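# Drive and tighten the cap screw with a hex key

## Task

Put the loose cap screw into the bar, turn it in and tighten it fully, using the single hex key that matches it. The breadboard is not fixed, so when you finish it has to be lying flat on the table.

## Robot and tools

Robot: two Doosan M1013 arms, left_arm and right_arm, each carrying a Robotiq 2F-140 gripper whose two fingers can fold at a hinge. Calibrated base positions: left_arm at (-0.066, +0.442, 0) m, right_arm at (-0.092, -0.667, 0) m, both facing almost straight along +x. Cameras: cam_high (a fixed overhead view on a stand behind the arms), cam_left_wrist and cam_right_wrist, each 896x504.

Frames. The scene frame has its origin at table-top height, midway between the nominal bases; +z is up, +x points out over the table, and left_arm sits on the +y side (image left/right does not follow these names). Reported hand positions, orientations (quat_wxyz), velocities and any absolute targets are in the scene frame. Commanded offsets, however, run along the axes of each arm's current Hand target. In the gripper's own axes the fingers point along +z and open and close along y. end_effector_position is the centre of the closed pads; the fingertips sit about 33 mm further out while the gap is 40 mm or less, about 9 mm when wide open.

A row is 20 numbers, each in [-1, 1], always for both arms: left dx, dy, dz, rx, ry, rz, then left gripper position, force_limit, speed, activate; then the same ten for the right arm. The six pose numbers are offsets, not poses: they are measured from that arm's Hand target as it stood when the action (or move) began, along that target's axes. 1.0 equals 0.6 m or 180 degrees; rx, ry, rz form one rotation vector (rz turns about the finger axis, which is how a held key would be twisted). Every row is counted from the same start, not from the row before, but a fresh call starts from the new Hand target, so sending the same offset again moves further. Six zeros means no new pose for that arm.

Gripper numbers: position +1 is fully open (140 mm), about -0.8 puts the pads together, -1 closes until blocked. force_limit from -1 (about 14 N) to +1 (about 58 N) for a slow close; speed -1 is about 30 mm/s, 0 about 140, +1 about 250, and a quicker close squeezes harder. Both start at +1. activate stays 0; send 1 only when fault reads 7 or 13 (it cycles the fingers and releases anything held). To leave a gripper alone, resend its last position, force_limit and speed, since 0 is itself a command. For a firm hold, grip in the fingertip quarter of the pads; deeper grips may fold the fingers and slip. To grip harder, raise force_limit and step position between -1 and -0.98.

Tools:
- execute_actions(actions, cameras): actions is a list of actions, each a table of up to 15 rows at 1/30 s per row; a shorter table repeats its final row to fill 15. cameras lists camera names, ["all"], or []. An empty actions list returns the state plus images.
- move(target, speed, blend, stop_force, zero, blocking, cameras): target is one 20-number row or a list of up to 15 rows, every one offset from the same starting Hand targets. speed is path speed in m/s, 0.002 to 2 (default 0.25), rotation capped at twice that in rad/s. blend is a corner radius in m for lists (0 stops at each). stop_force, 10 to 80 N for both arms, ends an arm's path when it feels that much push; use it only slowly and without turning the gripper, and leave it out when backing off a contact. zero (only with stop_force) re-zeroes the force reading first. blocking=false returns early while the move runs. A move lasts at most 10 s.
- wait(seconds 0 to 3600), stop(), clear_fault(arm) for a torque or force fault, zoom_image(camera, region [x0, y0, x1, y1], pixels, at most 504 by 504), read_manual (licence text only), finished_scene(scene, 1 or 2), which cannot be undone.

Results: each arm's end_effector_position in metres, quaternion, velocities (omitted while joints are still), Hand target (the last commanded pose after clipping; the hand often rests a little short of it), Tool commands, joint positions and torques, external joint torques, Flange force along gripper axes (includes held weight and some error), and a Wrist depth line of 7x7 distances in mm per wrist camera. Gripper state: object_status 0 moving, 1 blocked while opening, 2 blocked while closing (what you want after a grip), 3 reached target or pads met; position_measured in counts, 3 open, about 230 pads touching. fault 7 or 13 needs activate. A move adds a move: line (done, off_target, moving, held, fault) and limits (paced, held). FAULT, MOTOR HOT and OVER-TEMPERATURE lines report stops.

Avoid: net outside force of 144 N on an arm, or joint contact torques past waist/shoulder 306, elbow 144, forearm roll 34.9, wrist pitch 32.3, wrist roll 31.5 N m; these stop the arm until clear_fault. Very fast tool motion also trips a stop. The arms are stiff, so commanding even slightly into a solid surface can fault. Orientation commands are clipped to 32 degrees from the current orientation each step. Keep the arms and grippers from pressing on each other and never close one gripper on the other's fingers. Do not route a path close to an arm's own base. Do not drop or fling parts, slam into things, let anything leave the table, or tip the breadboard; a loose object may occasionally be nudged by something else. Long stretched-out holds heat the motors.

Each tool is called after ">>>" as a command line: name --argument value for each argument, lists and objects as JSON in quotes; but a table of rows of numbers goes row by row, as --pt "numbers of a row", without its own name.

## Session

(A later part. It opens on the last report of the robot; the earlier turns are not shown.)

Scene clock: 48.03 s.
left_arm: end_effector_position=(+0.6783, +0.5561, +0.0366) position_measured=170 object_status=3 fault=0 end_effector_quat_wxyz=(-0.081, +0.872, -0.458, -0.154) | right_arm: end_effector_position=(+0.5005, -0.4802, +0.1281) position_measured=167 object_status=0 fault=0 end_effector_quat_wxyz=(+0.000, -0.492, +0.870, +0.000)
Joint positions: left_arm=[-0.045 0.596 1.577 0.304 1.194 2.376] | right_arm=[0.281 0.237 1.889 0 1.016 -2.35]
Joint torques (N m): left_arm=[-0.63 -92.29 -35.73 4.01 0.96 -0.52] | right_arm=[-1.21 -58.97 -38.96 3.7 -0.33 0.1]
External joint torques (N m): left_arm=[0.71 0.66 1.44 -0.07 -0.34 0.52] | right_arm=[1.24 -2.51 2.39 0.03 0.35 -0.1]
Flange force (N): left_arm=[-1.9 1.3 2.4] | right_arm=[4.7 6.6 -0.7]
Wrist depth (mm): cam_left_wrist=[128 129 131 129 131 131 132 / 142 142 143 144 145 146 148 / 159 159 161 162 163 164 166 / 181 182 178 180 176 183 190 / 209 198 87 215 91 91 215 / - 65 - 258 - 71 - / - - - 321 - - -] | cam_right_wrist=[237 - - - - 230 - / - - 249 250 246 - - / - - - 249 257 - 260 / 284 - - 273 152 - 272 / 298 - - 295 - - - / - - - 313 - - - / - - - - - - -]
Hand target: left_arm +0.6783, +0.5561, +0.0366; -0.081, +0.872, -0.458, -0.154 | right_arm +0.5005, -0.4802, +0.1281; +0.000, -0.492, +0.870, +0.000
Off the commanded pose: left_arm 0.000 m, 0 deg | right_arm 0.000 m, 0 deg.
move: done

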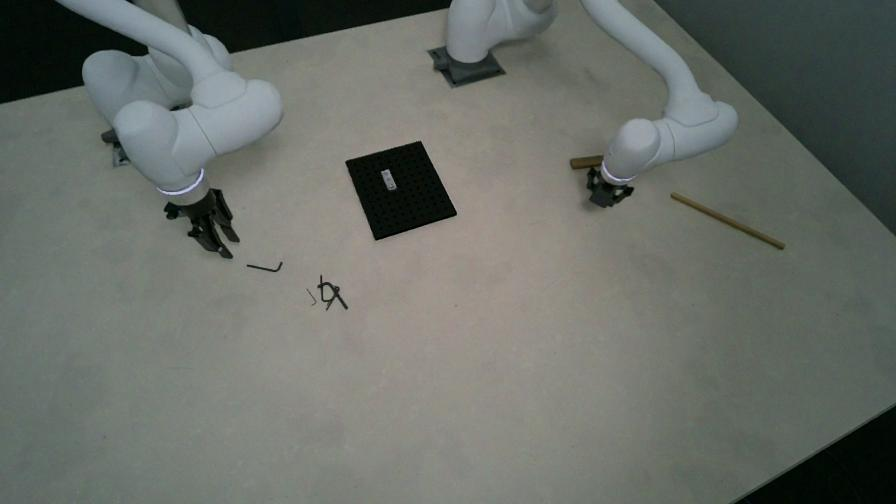

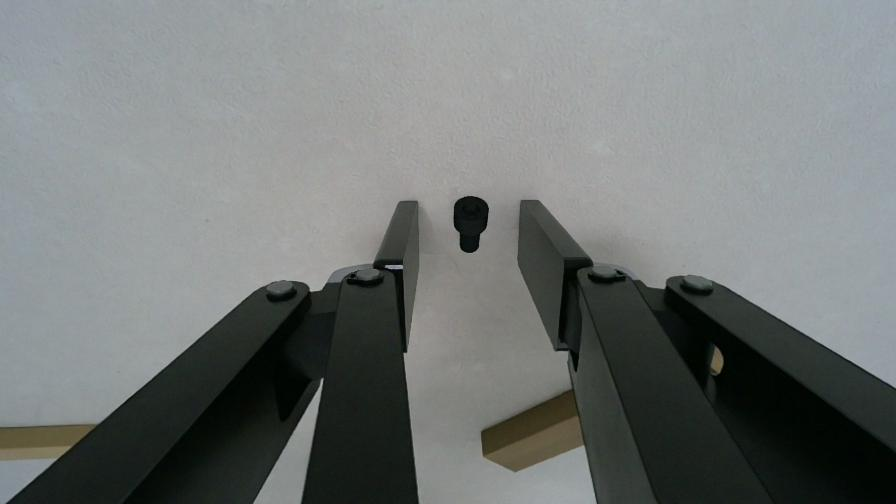

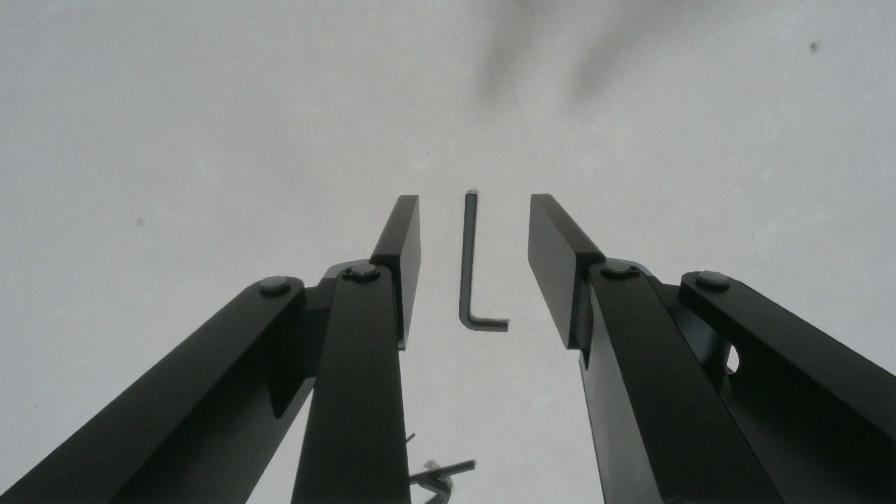

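>>> move --pt "0 0 0 0 0 0 -1 0 -1 0 -0.047 0.007 0.113 0 0 0.014 -0.3 0 0 0" --pt "-0.08 0 -0.235 0 0 0 -1 0 -1 0 -0.047 0.007 0.113 0 0 0.014 -0.3 0 0 0" --speed 0.2 --cameras '["cam_left_wrist","cam_right_wrist"]'

>>> zoom_image --camera "cam_right_wrist" --region '[445, 160, 505, 220]'

>>> zoom_image --camera "cam_right_wrist" --region '[430, 240, 530, 350]'

>>> zoom_image --camera "cam_left_wrist" --region '[400, 160, 540, 300]'

Scene clock: 54.33 s.
left_arm: end_effector_position=(+0.6801, +0.5535, +0.1855) position_measured=214 object_status=2 fault=0 end_effector_quat_wxyz=(-0.081, +0.872, -0.458, -0.154) | right_arm: end_effector_position=(+0.5114, -0.4539, +0.0603) position_measured=167 object_status=3 fault=0 end_effector_quat_wxyz=(+0.000, -0.473, +0.881, +0.000)
Joint positions: left_arm=[-0.048 0.485 1.457 0.285 1.415 2.442] | right_arm=[0.317 0.33 1.909 0 0.903 -2.27]
Joint torques (N m): left_arm=[-0.91 -86.28 -39.52 4.54 0.72 -0.56] | right_arm=[-1.24 -65.51 -35.92 3.48 -0.24 0.11]
External joint torques (N m): left_arm=[0.9 0.21 1.09 -0.07 -0.15 0.56] | right_arm=[1.28 -2.39 2.16 -0.03 0.26 -0.11]
Flange force (N): left_arm=[-2.1 0.8 2.0] | right_arm=[4.6 5.8 -1.4]
Wrist depth (mm): cam_left_wrist=[264 265 266 266 266 269 269 / 293 294 294 297 297 297 298 / 327 328 329 324 332 333 336 / 372 374 369 123 348 380 380 / 436 - 81 - 91 91 447 / 498 62 69 - - - 509 / - - - - - - -] | cam_right_wrist=[174 - - - 173 172 173 / - 182 - 179 - - 181 / - - - - - - - / - - 203 135 - - - / - - - 218 - - - / - - - 231 - - - / - - - - - - -]
Hand target: left_arm +0.6801, +0.5535, +0.1856; -0.081, +0.872, -0.458, -0.154 | right_arm +0.5114, -0.4539, +0.0603; +0.000, -0.473, +0.881, +0.000
Off the commanded pose: left_arm 0.000 m, 0 deg | right_arm 0.000 m, 0 deg.
move: done

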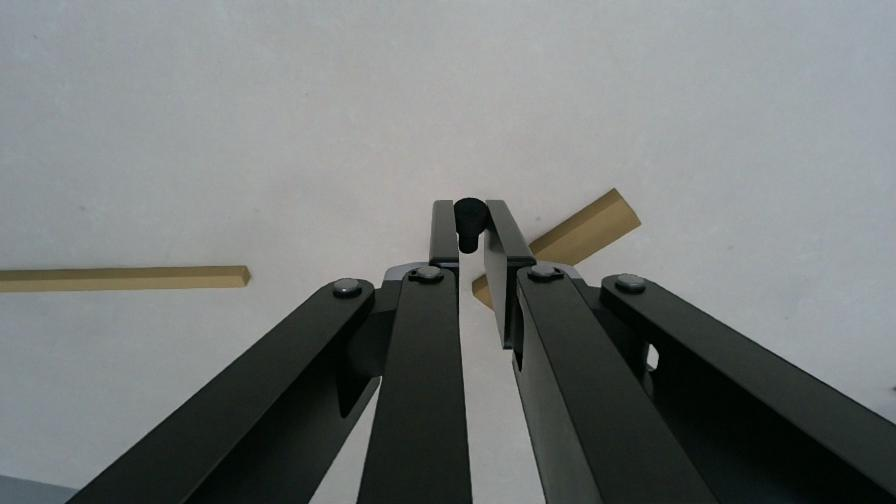

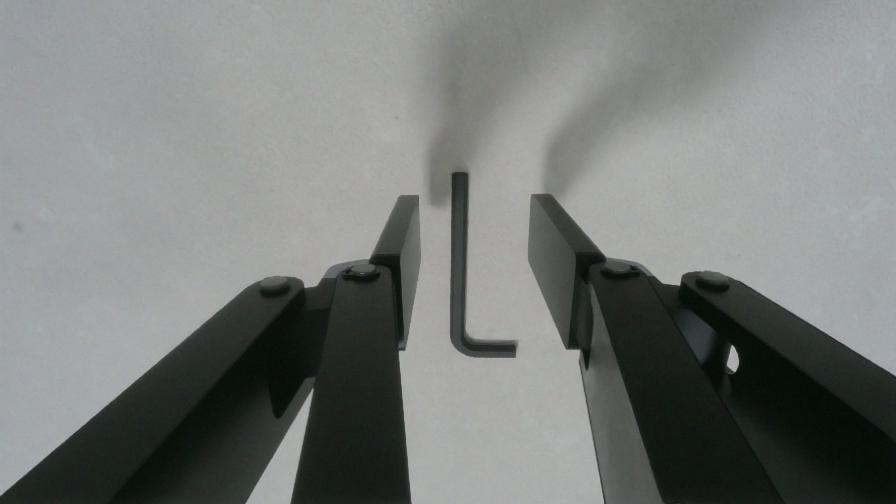

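Scaled by 8.400 from the camera's image (finer frame: 1280x720).

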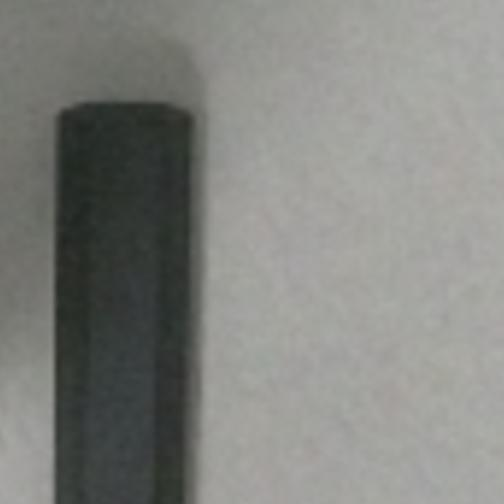

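Scaled by 4.582 from the camera's image (finer frame: 1280x720).

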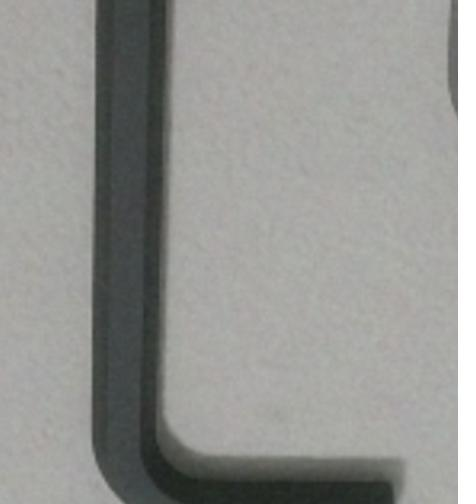

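Scaled by 3.600 from the camera's image (finer frame: 1280x720).

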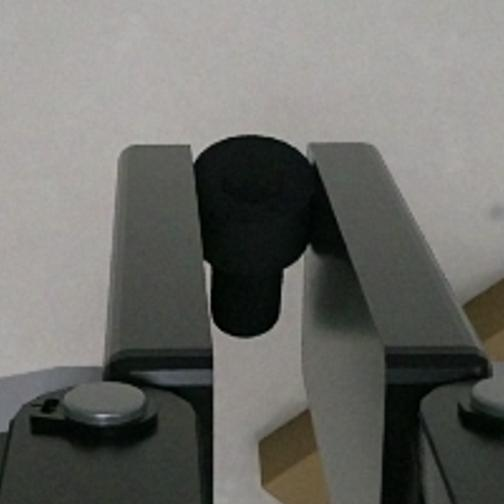

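>>> move --pt "0.476 0.913 -0.11 0 0.5 0 -1 0 -1 0 -0.0767 -0.0057 0 0 0 0 -0.3 0 0 0" --pt "0.513 0.913 -0.01 0 0.5 0 -1 0 -1 0 -0.0767 -0.0057 0.0438 0 0 0 -0.3 0 0 0" --pt "0.513 0.913 -0.01 0 0.5 0 -1 0 -1 0 -0.0767 -0.0057 0.0438 0 0 0 -1 1 -1 0" --speed '[0.35,0.1,0.1]' --cameras '["all"]'

>>> zoom_image --camera "cam_left_wrist" --region '[350, 160, 600, 410]'

Scene clock: 61.67 s.
left_arm: end_effector_position=(+0.3947, +0.0027, +0.0857) position_measured=214 object_status=2 fault=0 end_effector_quat_wxyz=(+0.266, +0.725, -0.381, +0.508) | right_arm: end_effector_position=(+0.5397, -0.4174, +0.0340) position_measured=224 object_status=0 fault=0 end_effector_quat_wxyz=(+0.000, -0.473, +0.881, +0.000)
Joint positions: left_arm=[-0.701 0.321 2.569 -2.809 0.982 4.626] | right_arm=[0.357 0.409 1.849 0 0.884 -2.23]
Joint torques (N m): left_arm=[-0.49 -42.46 -13.01 -1.11 2.95 -0.57] | right_arm=[-0.56 -39.09 -14.28 3.76 -0.59 0.11]
External joint torques (N m): left_arm=[0.45 -1.05 1.54 -0.08 -0.38 0.57] | right_arm=[0.23 -36.28 -19.01 -0.37 0.62 -0.11]
Flange force (N): left_arm=[1.7 0.8 -4.1] | right_arm=[6.4 4.6 -51.9]
Wrist depth (mm): cam_left_wrist=[613 636 632 582 583 584 636 / 438 442 442 415 444 442 440 / 335 335 303 287 338 337 335 / 271 232 236 137 233 271 272 / 196 201 81 92 91 91 215 / 173 65 69 - - - 193 / - - - - - - -] | cam_right_wrist=[151 - 152 - - 151 - / 160 - 159 - - 157 - / - - - 165 166 167 - / - 177 - - - - - / - - - - 90 - 187 / - - - - - - - / - - - - - - -]
Hand target: left_arm +0.3947, +0.0027, +0.0857; +0.266, +0.725, -0.381, +0.508 | right_arm +0.5397, -0.4174, +0.0340; +0.000, -0.473, +0.881, +0.000
Off the commanded pose: left_arm 0.000 m, 0 deg | right_arm 0.000 m, 0 deg.
move: done

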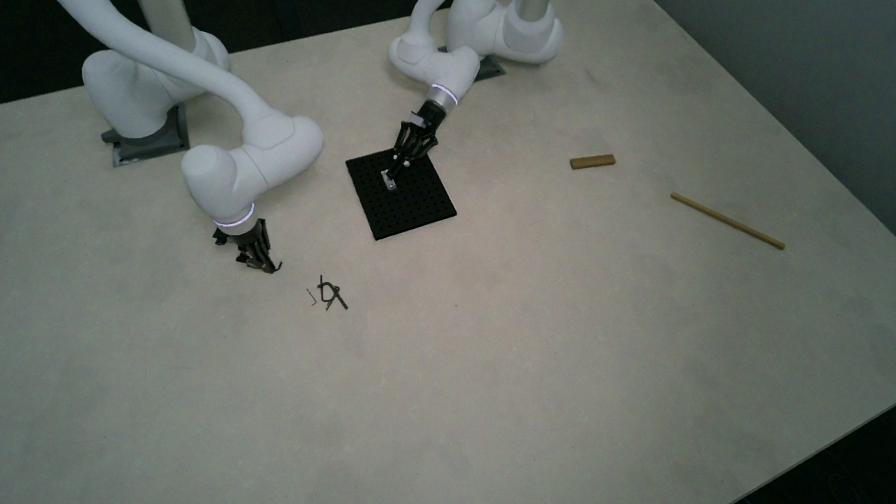

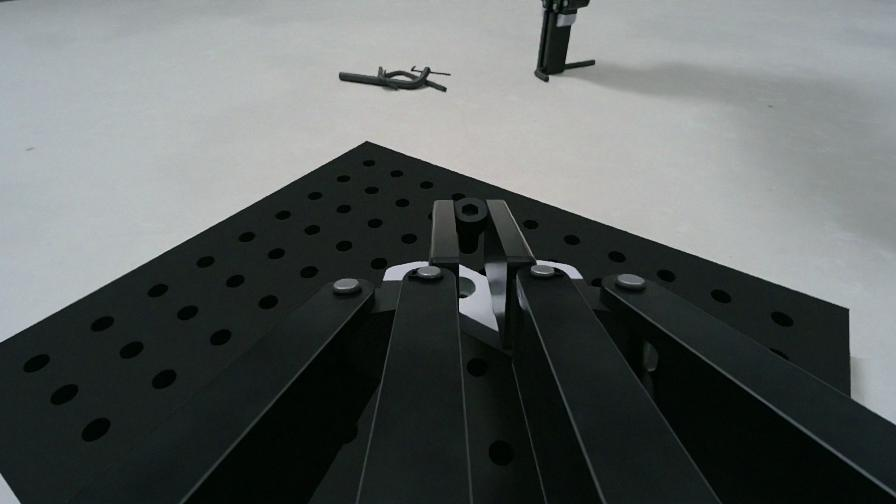

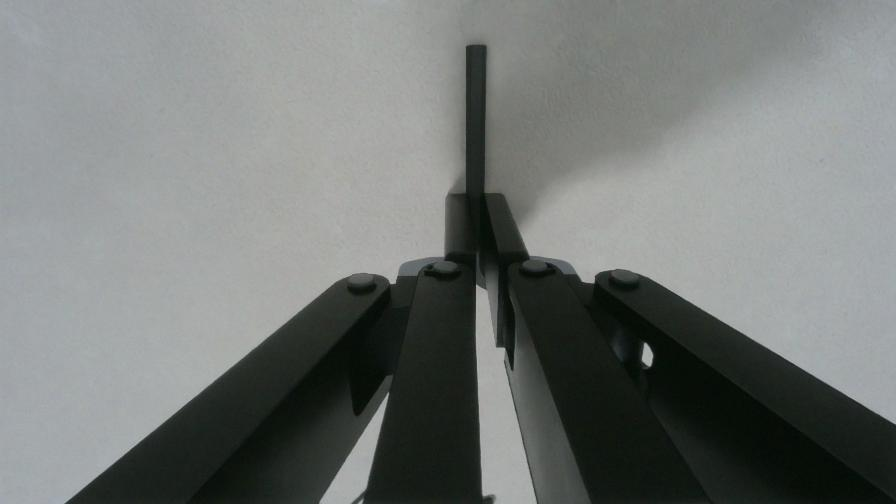

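Scaled by 2.016 from the camera's image (finer frame: 1280x720).

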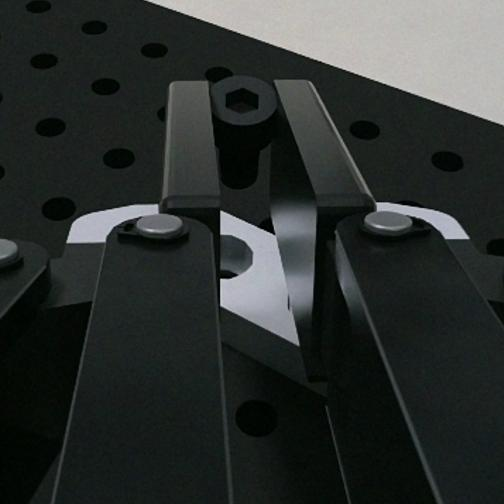

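>>> move --target '[0.0612,0,-0.0755,0,0,0,-1,0,-1,0,0,0,-0.15,0,0,0,-1,1,-1,0]' --speed 0.2 --cameras '["cam_left_wrist","cam_right_wrist"]'

>>> zoom_image --camera "cam_left_wrist" --region '[400, 180, 540, 320]'

Scene clock: 64.57 s.
left_arm: end_effector_position=(+0.3776, +0.0274, +0.1356) position_measured=214 object_status=2 fault=0 end_effector_quat_wxyz=(+0.266, +0.725, -0.381, +0.508) | right_arm: end_effector_position=(+0.5397, -0.4174, +0.1239) position_measured=224 object_status=2 fault=0 end_effector_quat_wxyz=(+0.000, -0.473, +0.881, +0.000)
Joint positions: left_arm=[-0.673 0.15 2.598 -2.736 0.852 4.551] | right_arm=[0.357 0.324 1.78 0 1.039 -2.231]
Joint torques (N m): left_arm=[-0.78 -31.1 -18.59 -1.64 2.91 -0.56] | right_arm=[-1.69 -68.41 -39.6 3.78 -0.31 0.06]
External joint torques (N m): left_arm=[0.77 -1.09 1.81 -0.17 -0.35 0.56] | right_arm=[1.74 -2.25 2.55 0 0.33 -0.06]
Flange force (N): left_arm=[0.5 1.1 -4.7] | right_arm=[5.1 6.6 -0.2]
Wrist depth (mm): cam_left_wrist=[864 725 750 752 811 729 687 / 565 573 568 561 599 556 553 / 441 436 455 433 432 427 426 / 355 351 309 123 333 349 359 / 296 271 81 92 92 91 290 / 248 62 69 - - - 258 / - - - - - - -] | cam_right_wrist=[230 - 234 229 - - 226 / - - 242 243 241 238 243 / - - - 165 252 256 254 / 278 - 283 - 267 271 267 / - - - - 89 - 287 / - - - - - - - / - - - - - - -]
Hand target: left_arm +0.3776, +0.0273, +0.1357; +0.266, +0.725, -0.381, +0.508 | right_arm +0.5397, -0.4174, +0.1240; +0.000, -0.473, +0.881, +0.000
Off the commanded pose: left_arm 0.000 m, 0 deg | right_arm 0.000 m, 0 deg.
move: done

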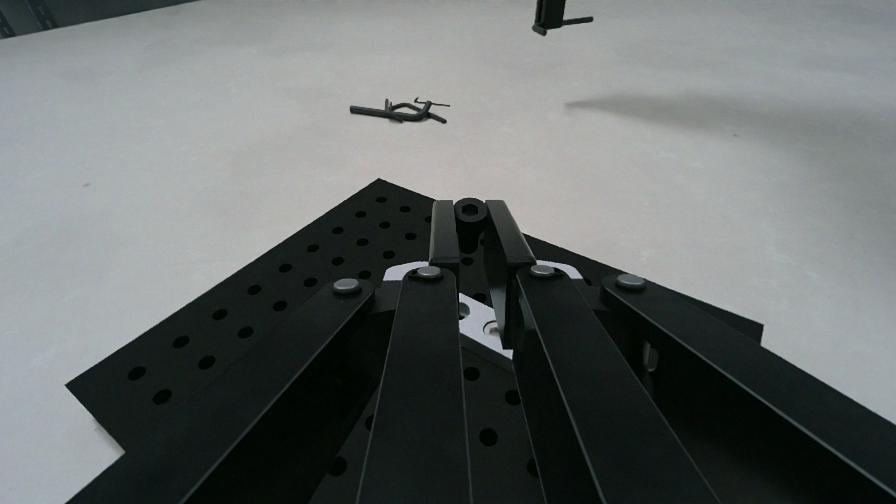

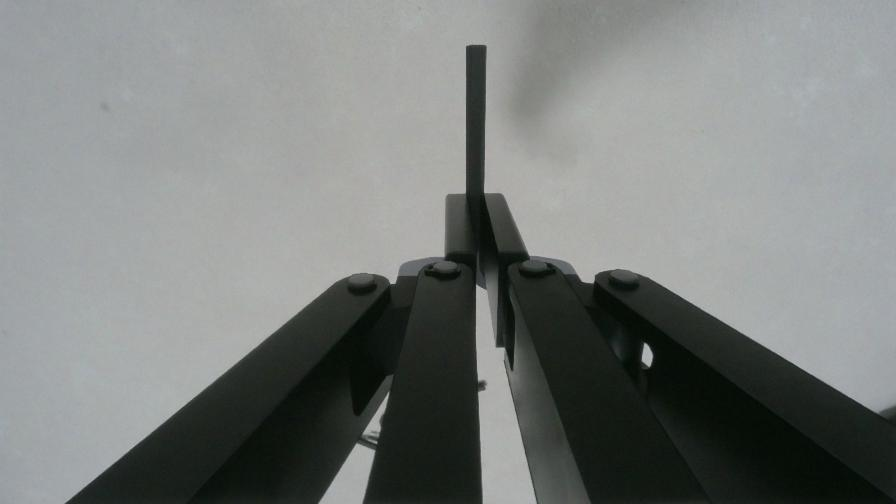

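Scaled by 3.600 from the camera's image (finer frame: 1280x720).

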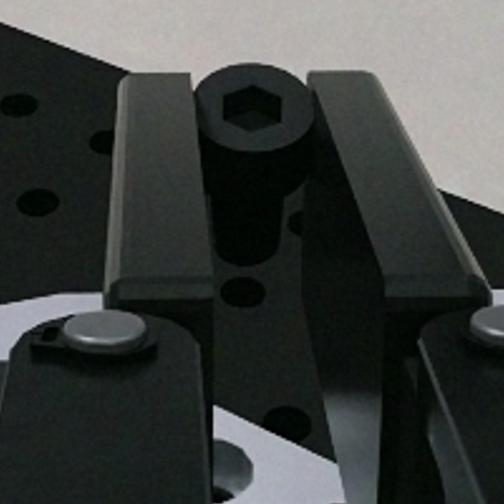

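>>> move --target '[-0.0962,-0.0067,0.1143,0,0,0,-1,0,-1,0,0,0,0,0,0,0,-1,1,-1,0]' --speed 0.06 --stop_force 15 --cameras '["cam_left_wrist"]'

>>> zoom_image --camera "cam_left_wrist" --region '[400, 180, 540, 320]'

Scene clock: 68.50 s.
left_arm: end_effector_position=(+0.4052, -0.0057, +0.0614) position_measured=214 object_status=2 fault=0 end_effector_quat_wxyz=(+0.266, +0.725, -0.381, +0.508) | right_arm: end_effector_position=(+0.5397, -0.4174, +0.1240) position_measured=224 object_status=2 fault=0 end_effector_quat_wxyz=(+0.000, -0.473, +0.881, +0.000)
Joint positions: left_arm=[-0.701 0.399 2.549 -2.821 1.038 4.648] | right_arm=[0.357 0.324 1.78 0 1.039 -2.231]
Joint torques (N m): left_arm=[-0.11 -43.28 -5.58 -0.7 0.45 -0.57] | right_arm=[-1.39 -68.36 -39.59 3.79 -0.27 0.04]
External joint torques (N m): left_arm=[0.07 -5.44 -3.55 -0.22 2.13 0.57] | right_arm=[1.43 -2.46 2.59 -0.01 0.3 -0.04]
Flange force (N): left_arm=[8.8 0.2 -2.5] | right_arm=[5.7 6.5 -0.3]
Wrist depth (mm): cam_left_wrist=[566 644 655 638 573 573 528 / 388 386 392 390 392 392 390 / 296 297 247 248 296 298 297 / 239 199 200 136 200 201 239 / 167 173 81 117 92 91 168 / 147 65 69 144 - - 148 / - - - - - - -] | cam_right_wrist=[227 231 - 228 232 231 - / - - 244 - - 239 - / - - 258 - - 259 - / - - - - 114 269 - / 295 - - - 89 - 285 / 308 - - - - - - / - - - - - - -]
Hand target: left_arm +0.4052, -0.0057, +0.0614; +0.266, +0.725, -0.381, +0.508 (not the last commanded pose) | right_arm +0.5397, -0.4174, +0.1240; +0.000, -0.473, +0.881, +0.000
Off the commanded pose: left_arm 0.004 m, 0 deg | right_arm 0.000 m, 0 deg.
move: contact (left_arm)

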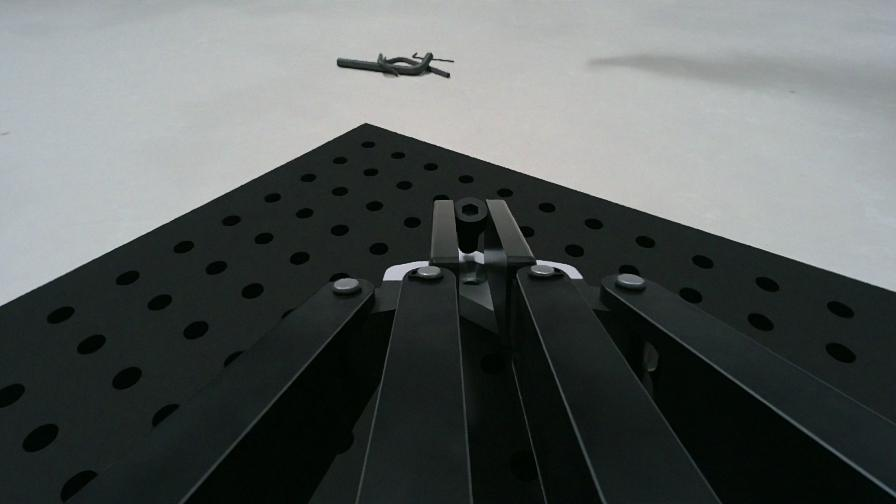

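Scaled by 3.600 from the camera's image (finer frame: 1280x720).

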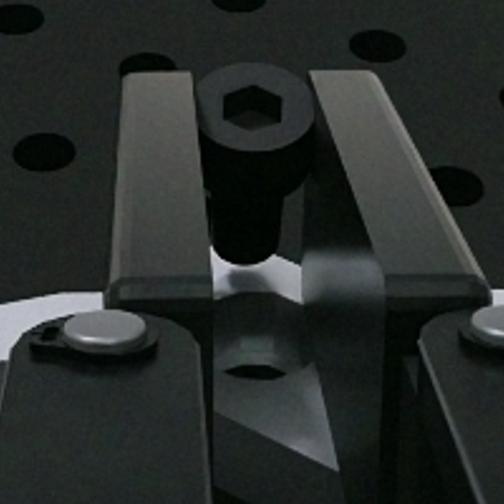

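>>> move --target '[0.0125,0.0017,-0.024,0,0,0,-1,0,-1,0,0,0,0,0,0,0,-1,1,-1,0]' --speed 0.1 --cameras '["cam_left_wrist"]'

>>> zoom_image --camera "cam_left_wrist" --region '[400, 180, 540, 320]'

Scene clock: 70.00 s.
left_arm: end_effector_position=(+0.3981, +0.0027, +0.0733) position_measured=214 object_status=2 fault=0 end_effector_quat_wxyz=(+0.266, +0.725, -0.381, +0.508) | right_arm: end_effector_position=(+0.5397, -0.4174, +0.1240) position_measured=224 object_status=2 fault=0 end_effector_quat_wxyz=(+0.000, -0.473, +0.881, +0.000)
Joint positions: left_arm=[-0.695 0.359 2.566 -2.809 1.016 4.638] | right_arm=[0.357 0.324 1.78 0 1.039 -2.231]
Joint torques (N m): left_arm=[-0.43 -45.61 -11.71 -0.92 3 -0.59] | right_arm=[-1.31 -68.29 -39.6 3.72 -0.27 0.13]
External joint torques (N m): left_arm=[0.4 -0.22 1.64 -0.12 -0.41 0.59] | right_arm=[1.69 -2.37 2.75 0.06 0.31 -0.13]
Flange force (N): left_arm=[-0.2 0.9 -2.9] | right_arm=[5.7 6.8 0.0]
Wrist depth (mm): cam_left_wrist=[607 601 596 590 589 639 575 / 417 418 412 411 409 383 400 / 317 315 267 264 311 310 310 / 256 215 222 136 213 213 250 / 181 187 81 92 92 91 178 / 161 65 69 150 - - 158 / - - - - - - -] | cam_right_wrist=[- 234 - - 229 227 230 / - 245 243 - - - 241 / - - 256 254 - - 252 / - - - 120 262 - 271 / - - - - 89 - 297 / - - - - - - 301 / - - - - - - -]
Hand target: left_arm +0.3981, +0.0027, +0.0733; +0.266, +0.725, -0.381, +0.508 | right_arm +0.5397, -0.4174, +0.1240; +0.000, -0.473, +0.881, +0.000
Off the commanded pose: left_arm 0.000 m, 0 deg | right_arm 0.000 m, 0 deg.
move: done

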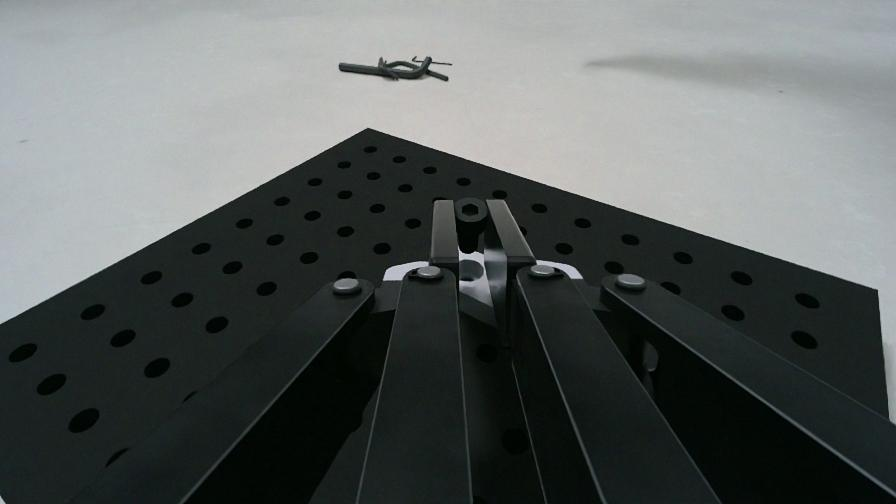

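Scaled by 3.600 from the camera's image (finer frame: 1280x720).

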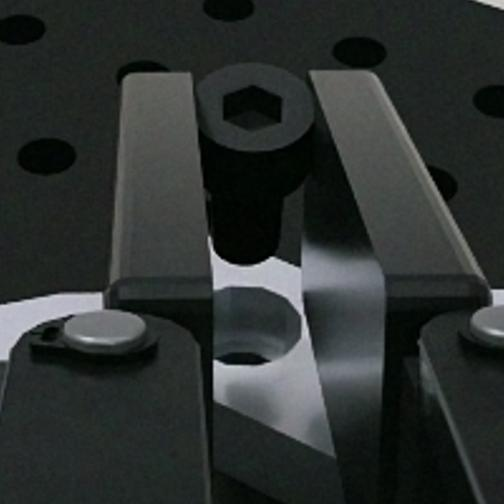

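>>> move --pt "-0.0067 -0.5578 -0.2295 0 -0.5 0 -1 0 -1 0 0 0 0 0 0 0 -1 1 -1 0" --pt "-0.132 -0.5578 -0.1838 0 -0.5 0 -1 0 -1 0 0 0 0 0 0 0 -1 1 -1 0" --pt "-0.132 -0.5578 -0.1838 0 -0.5 0 -0.325 0 -0.8 0 0 0 0 0 0 0 -1 1 -1 0" --pt "-0.0778 -0.5578 -0.1815 0 -0.4444 0 -0.325 0 -0.8 0 0 0 0 0 0 0 -1 1 -1 0" --pt "-0.1265 -0.5578 -0.1637 0 -0.4444 0 -0.325 0 -0.8 0 0 0 0 0 0 0 -1 1 -1 0" --speed '[0.4,0.1,0.1,0.2,0.1]' --cameras '["cam_left_wrist","cam_high"]'

>>> zoom_image --camera "cam_left_wrist" --region '[400, 180, 540, 320]'

Scene clock: 80.90 s.
left_arm: end_effector_position=(+0.6064, +0.2902, +0.0357) position_measured=170 object_status=3 fault=0 end_effector_quat_wxyz=(-0.041, +0.882, -0.463, -0.077) | right_arm: end_effector_position=(+0.5397, -0.4174, +0.1240) position_measured=224 object_status=2 fault=0 end_effector_quat_wxyz=(+0.000, -0.473, +0.881, +0.000)
Joint positions: left_arm=[-0.35 0.482 1.74 0.12 1.063 2.149] | right_arm=[0.357 0.324 1.78 0 1.039 -2.231]
Joint torques (N m): left_arm=[-0.61 -80.77 -34.53 3.6 0.72 -0.62] | right_arm=[-1.3 -68.39 -39.69 3.78 -0.32 0.1]
External joint torques (N m): left_arm=[0.59 0.34 1.54 -0.03 -0.37 0.62] | right_arm=[1.16 -2.08 2.86 -0.02 0.36 -0.1]
Flange force (N): left_arm=[-3.0 0.7 2.3] | right_arm=[6.0 6.1 0.2]
Wrist depth (mm): cam_left_wrist=[137 138 138 139 140 140 141 / 148 149 150 150 151 152 153 / 162 162 163 164 165 165 169 / 176 177 175 173 174 181 183 / 195 188 87 200 91 91 200 / - 65 - 224 - 71 - / - - - 256 - - -] | cam_right_wrist=[- - 232 - - 231 - / 240 - 245 - - 240 236 / - - 255 258 262 - 255 / - - - 118 119 - 267 / - - - - 90 - - / - - - - - - - / - - - - - - -]
Hand target: left_arm +0.6064, +0.2902, +0.0357; -0.041, +0.882, -0.463, -0.077 | right_arm +0.5397, -0.4174, +0.1240; +0.000, -0.473, +0.881, +0.000
Off the commanded pose: left_arm 0.000 m, 0 deg | right_arm 0.000 m, 0 deg.
move: done; limits=paced
Images, in order (width x height): cam_high 896x504, cam_left_wrist 896x504.

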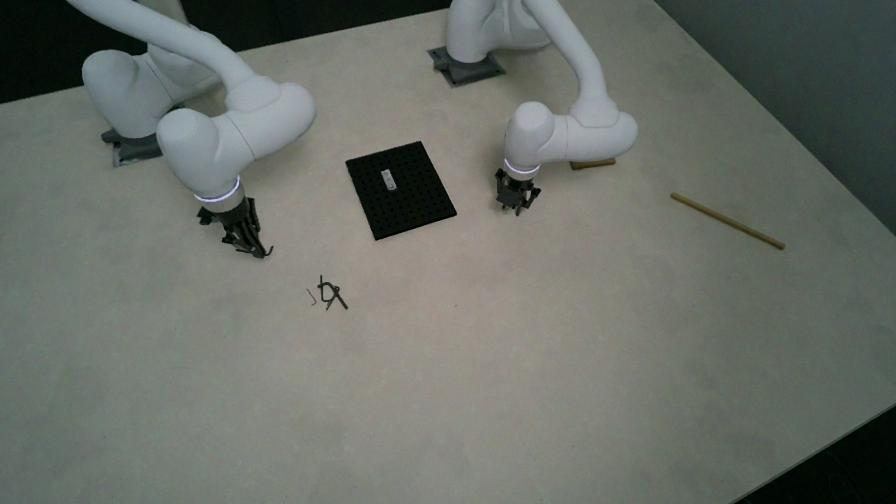

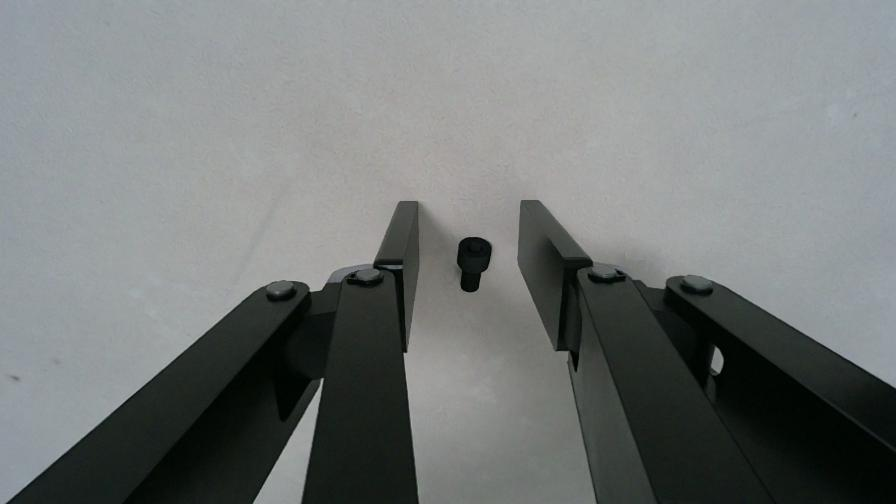

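Scaled by 3.600 from the camera's image (finer frame: 1280x720).

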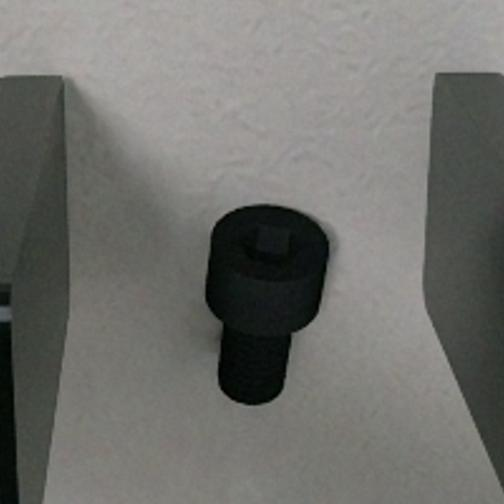

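>>> move --pt "0 0 0 0 0 0.028 -0.325 0 -0.8 0 0 0 0 0 0 0 -1 1 -1 0" --pt "0 0 0 0 0 0.028 -1 0.2 -1 0 0 0 0 0 0 0 -1 1 -1 0" --pt "-0.025 0 -0.164 0 0 0.028 -1 0.2 -1 0 0 0 0 0 0 0 -1 1 -1 0" --speed 0.15 --cameras '["cam_left_wrist"]'

>>> zoom_image --camera "cam_left_wrist" --region '[400, 180, 540, 320]'

Scene clock: 84.57 s.
left_arm: end_effector_position=(+0.6077, +0.2883, +0.1352) position_measured=214 object_status=2 fault=0 end_effector_quat_wxyz=(-0.037, +0.861, -0.501, -0.079) | right_arm: end_effector_position=(+0.5397, -0.4174, +0.1240) position_measured=224 object_status=2 fault=0 end_effector_quat_wxyz=(+0.000, -0.473, +0.881, +0.000)
Joint positions: left_arm=[-0.352 0.397 1.661 0.111 1.226 2.256] | right_arm=[0.357 0.324 1.78 0 1.039 -2.231]
Joint torques (N m): left_arm=[-0.62 -76.36 -37.84 4.06 0.72 -0.5] | right_arm=[-1.64 -68.45 -39.65 3.74 -0.35 0.11]
External joint torques (N m): left_arm=[0.7 0.7 1.48 -0.12 -0.38 0.51] | right_arm=[1.47 -1.74 3.06 -0.01 0.4 -0.11]
Flange force (N): left_arm=[-2.3 0.4 2.8] | right_arm=[5.6 6.4 0.6]
Wrist depth (mm): cam_left_wrist=[224 225 227 228 229 231 234 / 241 243 244 246 249 249 254 / 261 263 266 268 269 273 273 / 292 289 291 123 286 299 309 / 315 311 77 92 91 91 334 / 343 62 69 - - - 368 / - - - - - - -] | cam_right_wrist=[- 232 232 229 228 230 - / - 247 241 - - - - / - 259 - - 262 262 - / 280 270 272 - 264 271 271 / - - - - 90 279 286 / - - - - - - - / - - - - - - -]
Hand target: left_arm +0.6077, +0.2883, +0.1352; -0.037, +0.861, -0.501, -0.079 | right_arm +0.5397, -0.4174, +0.1240; +0.000, -0.473, +0.881, +0.000
Off the commanded pose: left_arm 0.000 m, 0 deg | right_arm 0.000 m, 0 deg.
move: done

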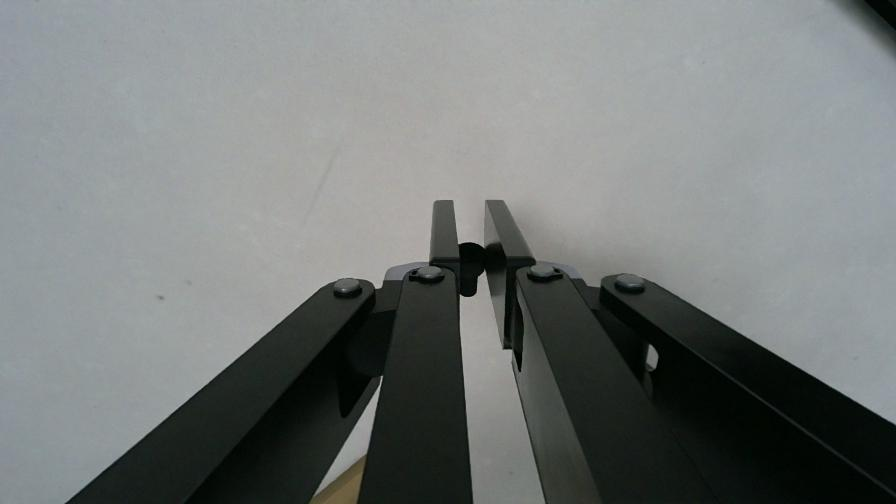

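Scaled by 3.600 from the camera's image (finer frame: 1280x720).

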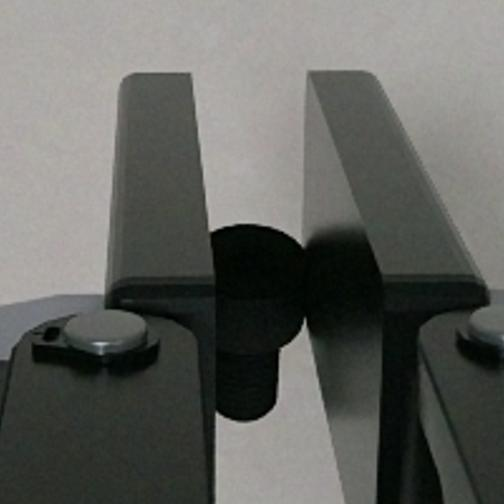

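>>> move --pt "0.2322 0.5333 -0.0665 0 0.5 0 -1 0.2 -1 0 0 0 0 0 0 0 -1 1 -1 0" --pt "0.2502 0.5333 0.0353 0 0.5 0 -1 0.2 -1 0 0 0 0 0 0 0 -1 1 -1 0" --speed '[0.35,0.12]' --cameras '["cam_left_wrist"]'

>>> zoom_image --camera "cam_left_wrist" --region '[400, 180, 540, 320]'

Scene clock: 89.43 s.
left_arm: end_effector_position=(+0.4002, +0.0044, +0.0931) position_measured=214 object_status=2 fault=0 end_effector_quat_wxyz=(+0.328, +0.664, -0.381, +0.553) | right_arm: end_effector_position=(+0.5397, -0.4174, +0.1240) position_measured=224 object_status=2 fault=0 end_effector_quat_wxyz=(+0.000, -0.473, +0.881, +0.000)
Joint positions: left_arm=[-0.592 0.466 2.567 -2.638 1.302 4.644] | right_arm=[0.357 0.324 1.78 0 1.039 -2.231]
Joint torques (N m): left_arm=[-0.68 -50.02 -6.47 -0.52 3.04 -0.55] | right_arm=[-1.3 -68.16 -39.58 3.76 -0.32 0.06]
External joint torques (N m): left_arm=[0.7 -0.63 1.67 -0.02 -0.34 0.55] | right_arm=[1.27 -2.36 2.72 0 0.35 -0.06]
Flange force (N): left_arm=[1.3 0.2 -3.8] | right_arm=[6.0 6.3 -0.1]
Wrist depth (mm): cam_left_wrist=[1644 2004 2187 2458 2484 2458 2228 / 670 703 657 541 618 672 795 / 430 404 447 450 457 460 464 / 315 316 270 123 327 328 335 / 248 211 77 92 92 85 259 / 179 62 69 - - - 220 / - - - - - - -] | cam_right_wrist=[231 - 231 - - - 231 / - - 243 244 - - 238 / - - - - - - - / - - 270 120 120 - - / - 288 - - 89 - - / - - - - - - - / - - - - - - -]
Hand target: left_arm +0.4003, +0.0043, +0.0932; +0.328, +0.664, -0.381, +0.553 | right_arm +0.5397, -0.4174, +0.1240; +0.000, -0.473, +0.881, +0.000
Off the commanded pose: left_arm 0.000 m, 0 deg | right_arm 0.000 m, 0 deg.
move: done

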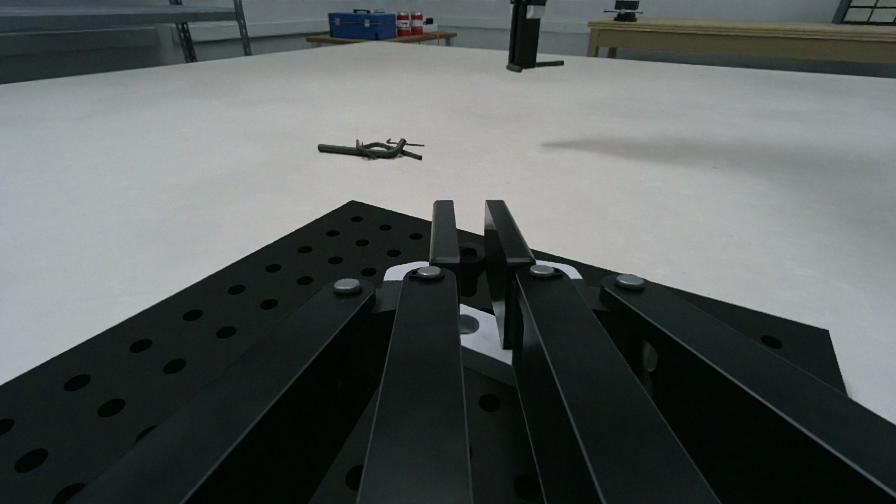

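Scaled by 3.600 from the camera's image (finer frame: 1280x720).

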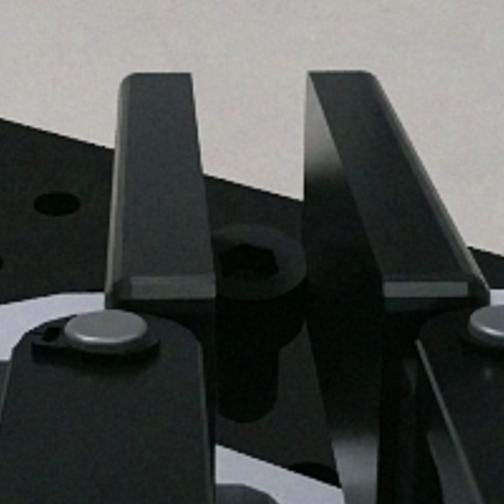

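>>> zoom_image --camera "cam_left_wrist" --region '[430, 220, 530, 360]'

Scaled by 3.600 from the camera's image (finer frame: 1280x720).

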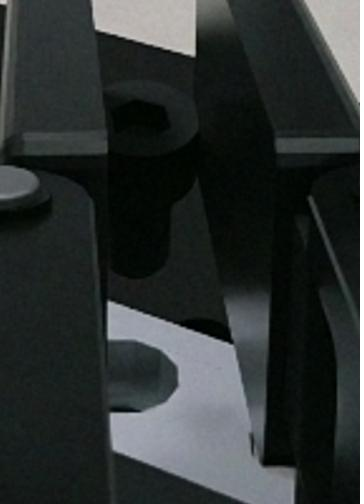

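>>> move --target '[-0.0315,-0.0007,0.0203,0,0,0,-1,0.2,-1,0,0,0,0,0,0,0,-1,1,-1,0]' --speed 0.08 --stop_force 15 --cameras '["cam_left_wrist"]'

>>> zoom_image --camera "cam_left_wrist" --region '[430, 220, 530, 360]'

Scene clock: 93.17 s.
left_arm: end_effector_position=(+0.4048, -0.0032, +0.0725) position_measured=214 object_status=2 fault=0 end_effector_quat_wxyz=(+0.328, +0.664, -0.381, +0.553) | right_arm: end_effector_position=(+0.5397, -0.4174, +0.1240) position_measured=224 object_status=2 fault=0 end_effector_quat_wxyz=(+0.000, -0.473, +0.881, +0.000)
Joint positions: left_arm=[-0.604 0.529 2.552 -2.656 1.343 4.668] | right_arm=[0.357 0.324 1.78 0 1.039 -2.231]
Joint torques (N m): left_arm=[-0.63 -45.99 -3.52 -0.59 -0.52 -0.57] | right_arm=[-1.59 -68.33 -39.47 3.76 -0.31 0.1]
External joint torques (N m): left_arm=[0.69 -8.45 0.59 0.28 3.22 0.57] | right_arm=[1.63 -2.14 2.58 0.01 0.34 -0.1]
Flange force (N): left_arm=[14.4 1.7 -10.4] | right_arm=[5.2 6.4 -0.1]
Wrist depth (mm): cam_left_wrist=[1528 1877 2228 2208 2384 2293 2073 / 615 638 570 590 681 624 782 / 385 365 398 403 406 413 384 / 280 281 248 136 239 293 298 / 182 190 81 92 91 85 197 / 155 65 69 - - - 161 / - - - - - - -] | cam_right_wrist=[- 233 - 228 232 227 228 / - 244 - - - 239 245 / - 262 263 248 - - 255 / - - 269 - 109 - 268 / 297 - - - 90 - - / 305 - - - - - - / - - - - - - -]
Hand target: left_arm +0.4048, -0.0032, +0.0725; +0.328, +0.664, -0.381, +0.553 | right_arm +0.5397, -0.4174, +0.1240; +0.000, -0.473, +0.881, +0.000
Off the commanded pose: left_arm 0.000 m, 0 deg | right_arm 0.000 m, 0 deg.
move: done

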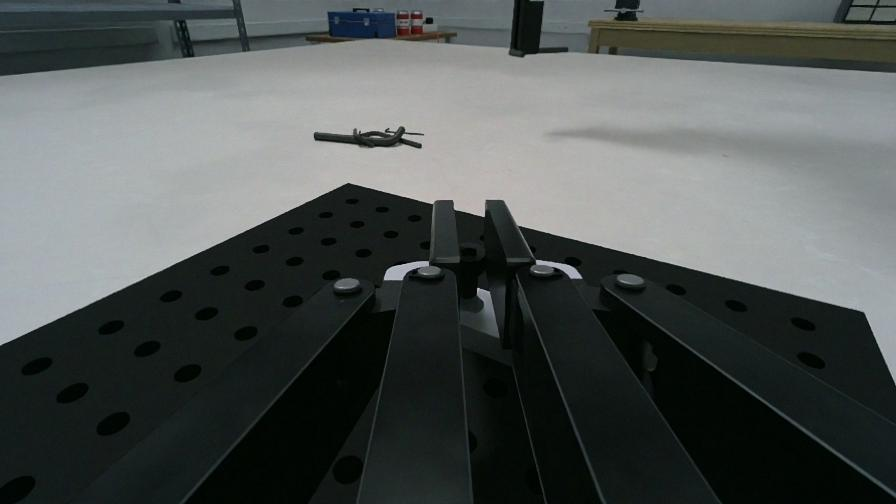

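Scaled by 3.600 from the camera's image (finer frame: 1280x720).

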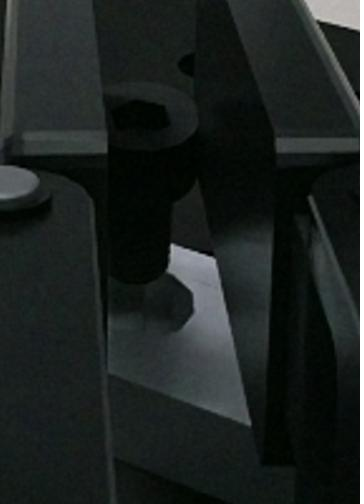

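>>> move --target '[0.0095,-0.0012,-0.0132,0,0,0,-1,0.2,-1,0,0,0,0,0,0,0,-1,1,-1,0]' --speed 0.08 --cameras '["cam_left_wrist"]'

>>> zoom_image --camera "cam_left_wrist" --region '[430, 220, 530, 360]'

Scene clock: 94.23 s.
left_arm: end_effector_position=(+0.4021, +0.0031, +0.0794) position_measured=214 object_status=2 fault=0 end_effector_quat_wxyz=(+0.328, +0.664, -0.381, +0.553) | right_arm: end_effector_position=(+0.5397, -0.4174, +0.1240) position_measured=224 object_status=2 fault=0 end_effector_quat_wxyz=(+0.000, -0.473, +0.881, +0.000)
Joint positions: left_arm=[-0.592 0.507 2.562 -2.643 1.334 4.662] | right_arm=[0.357 0.324 1.78 0 1.039 -2.231]
Joint torques (N m): left_arm=[-0.65 -50.81 -5.09 -0.26 3.1 -0.57] | right_arm=[-1.27 -68.24 -39.48 3.77 -0.25 0.1]
External joint torques (N m): left_arm=[0.6 -2.06 1.62 -0.11 -0.4 0.57] | right_arm=[1.5 -2.44 2.49 0.01 0.28 -0.1]
Flange force (N): left_arm=[5.7 0.8 -4.4] | right_arm=[5.5 6.4 -0.3]
Wrist depth (mm): cam_left_wrist=[1472 1691 2168 2944 1094 2228 2038 / 666 731 655 668 683 689 814 / 402 404 409 415 415 420 424 / 291 308 246 123 248 302 303 / 191 200 77 92 92 91 204 / 162 65 69 - - - 173 / - - - - - - -] | cam_right_wrist=[- - - - - - 227 / - - 243 - - 241 240 / 256 - - - - - - / - - - - - - - / 294 - - - 89 - 284 / - - - - - - - / - - - - - - -]
Hand target: left_arm +0.4021, +0.0031, +0.0794; +0.328, +0.664, -0.381, +0.553 | right_arm +0.5397, -0.4174, +0.1240; +0.000, -0.473, +0.881, +0.000
Off the commanded pose: left_arm 0.000 m, 0 deg | right_arm 0.000 m, 0 deg.
move: done

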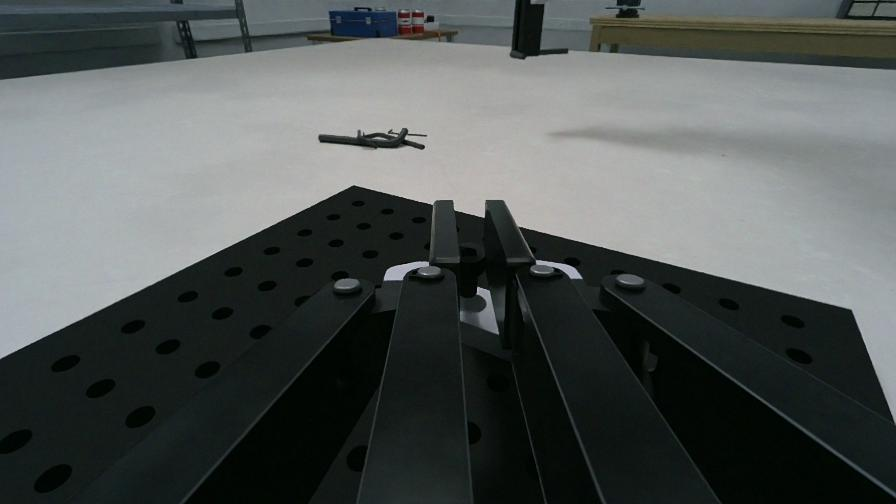

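Scaled by 3.600 from the camera's image (finer frame: 1280x720).

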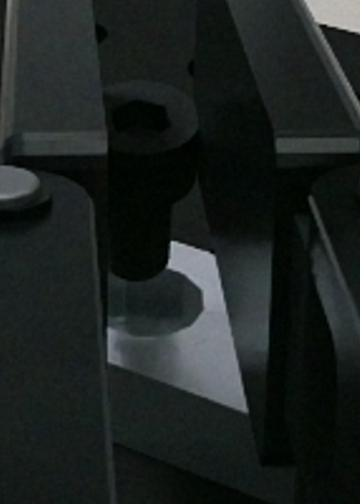

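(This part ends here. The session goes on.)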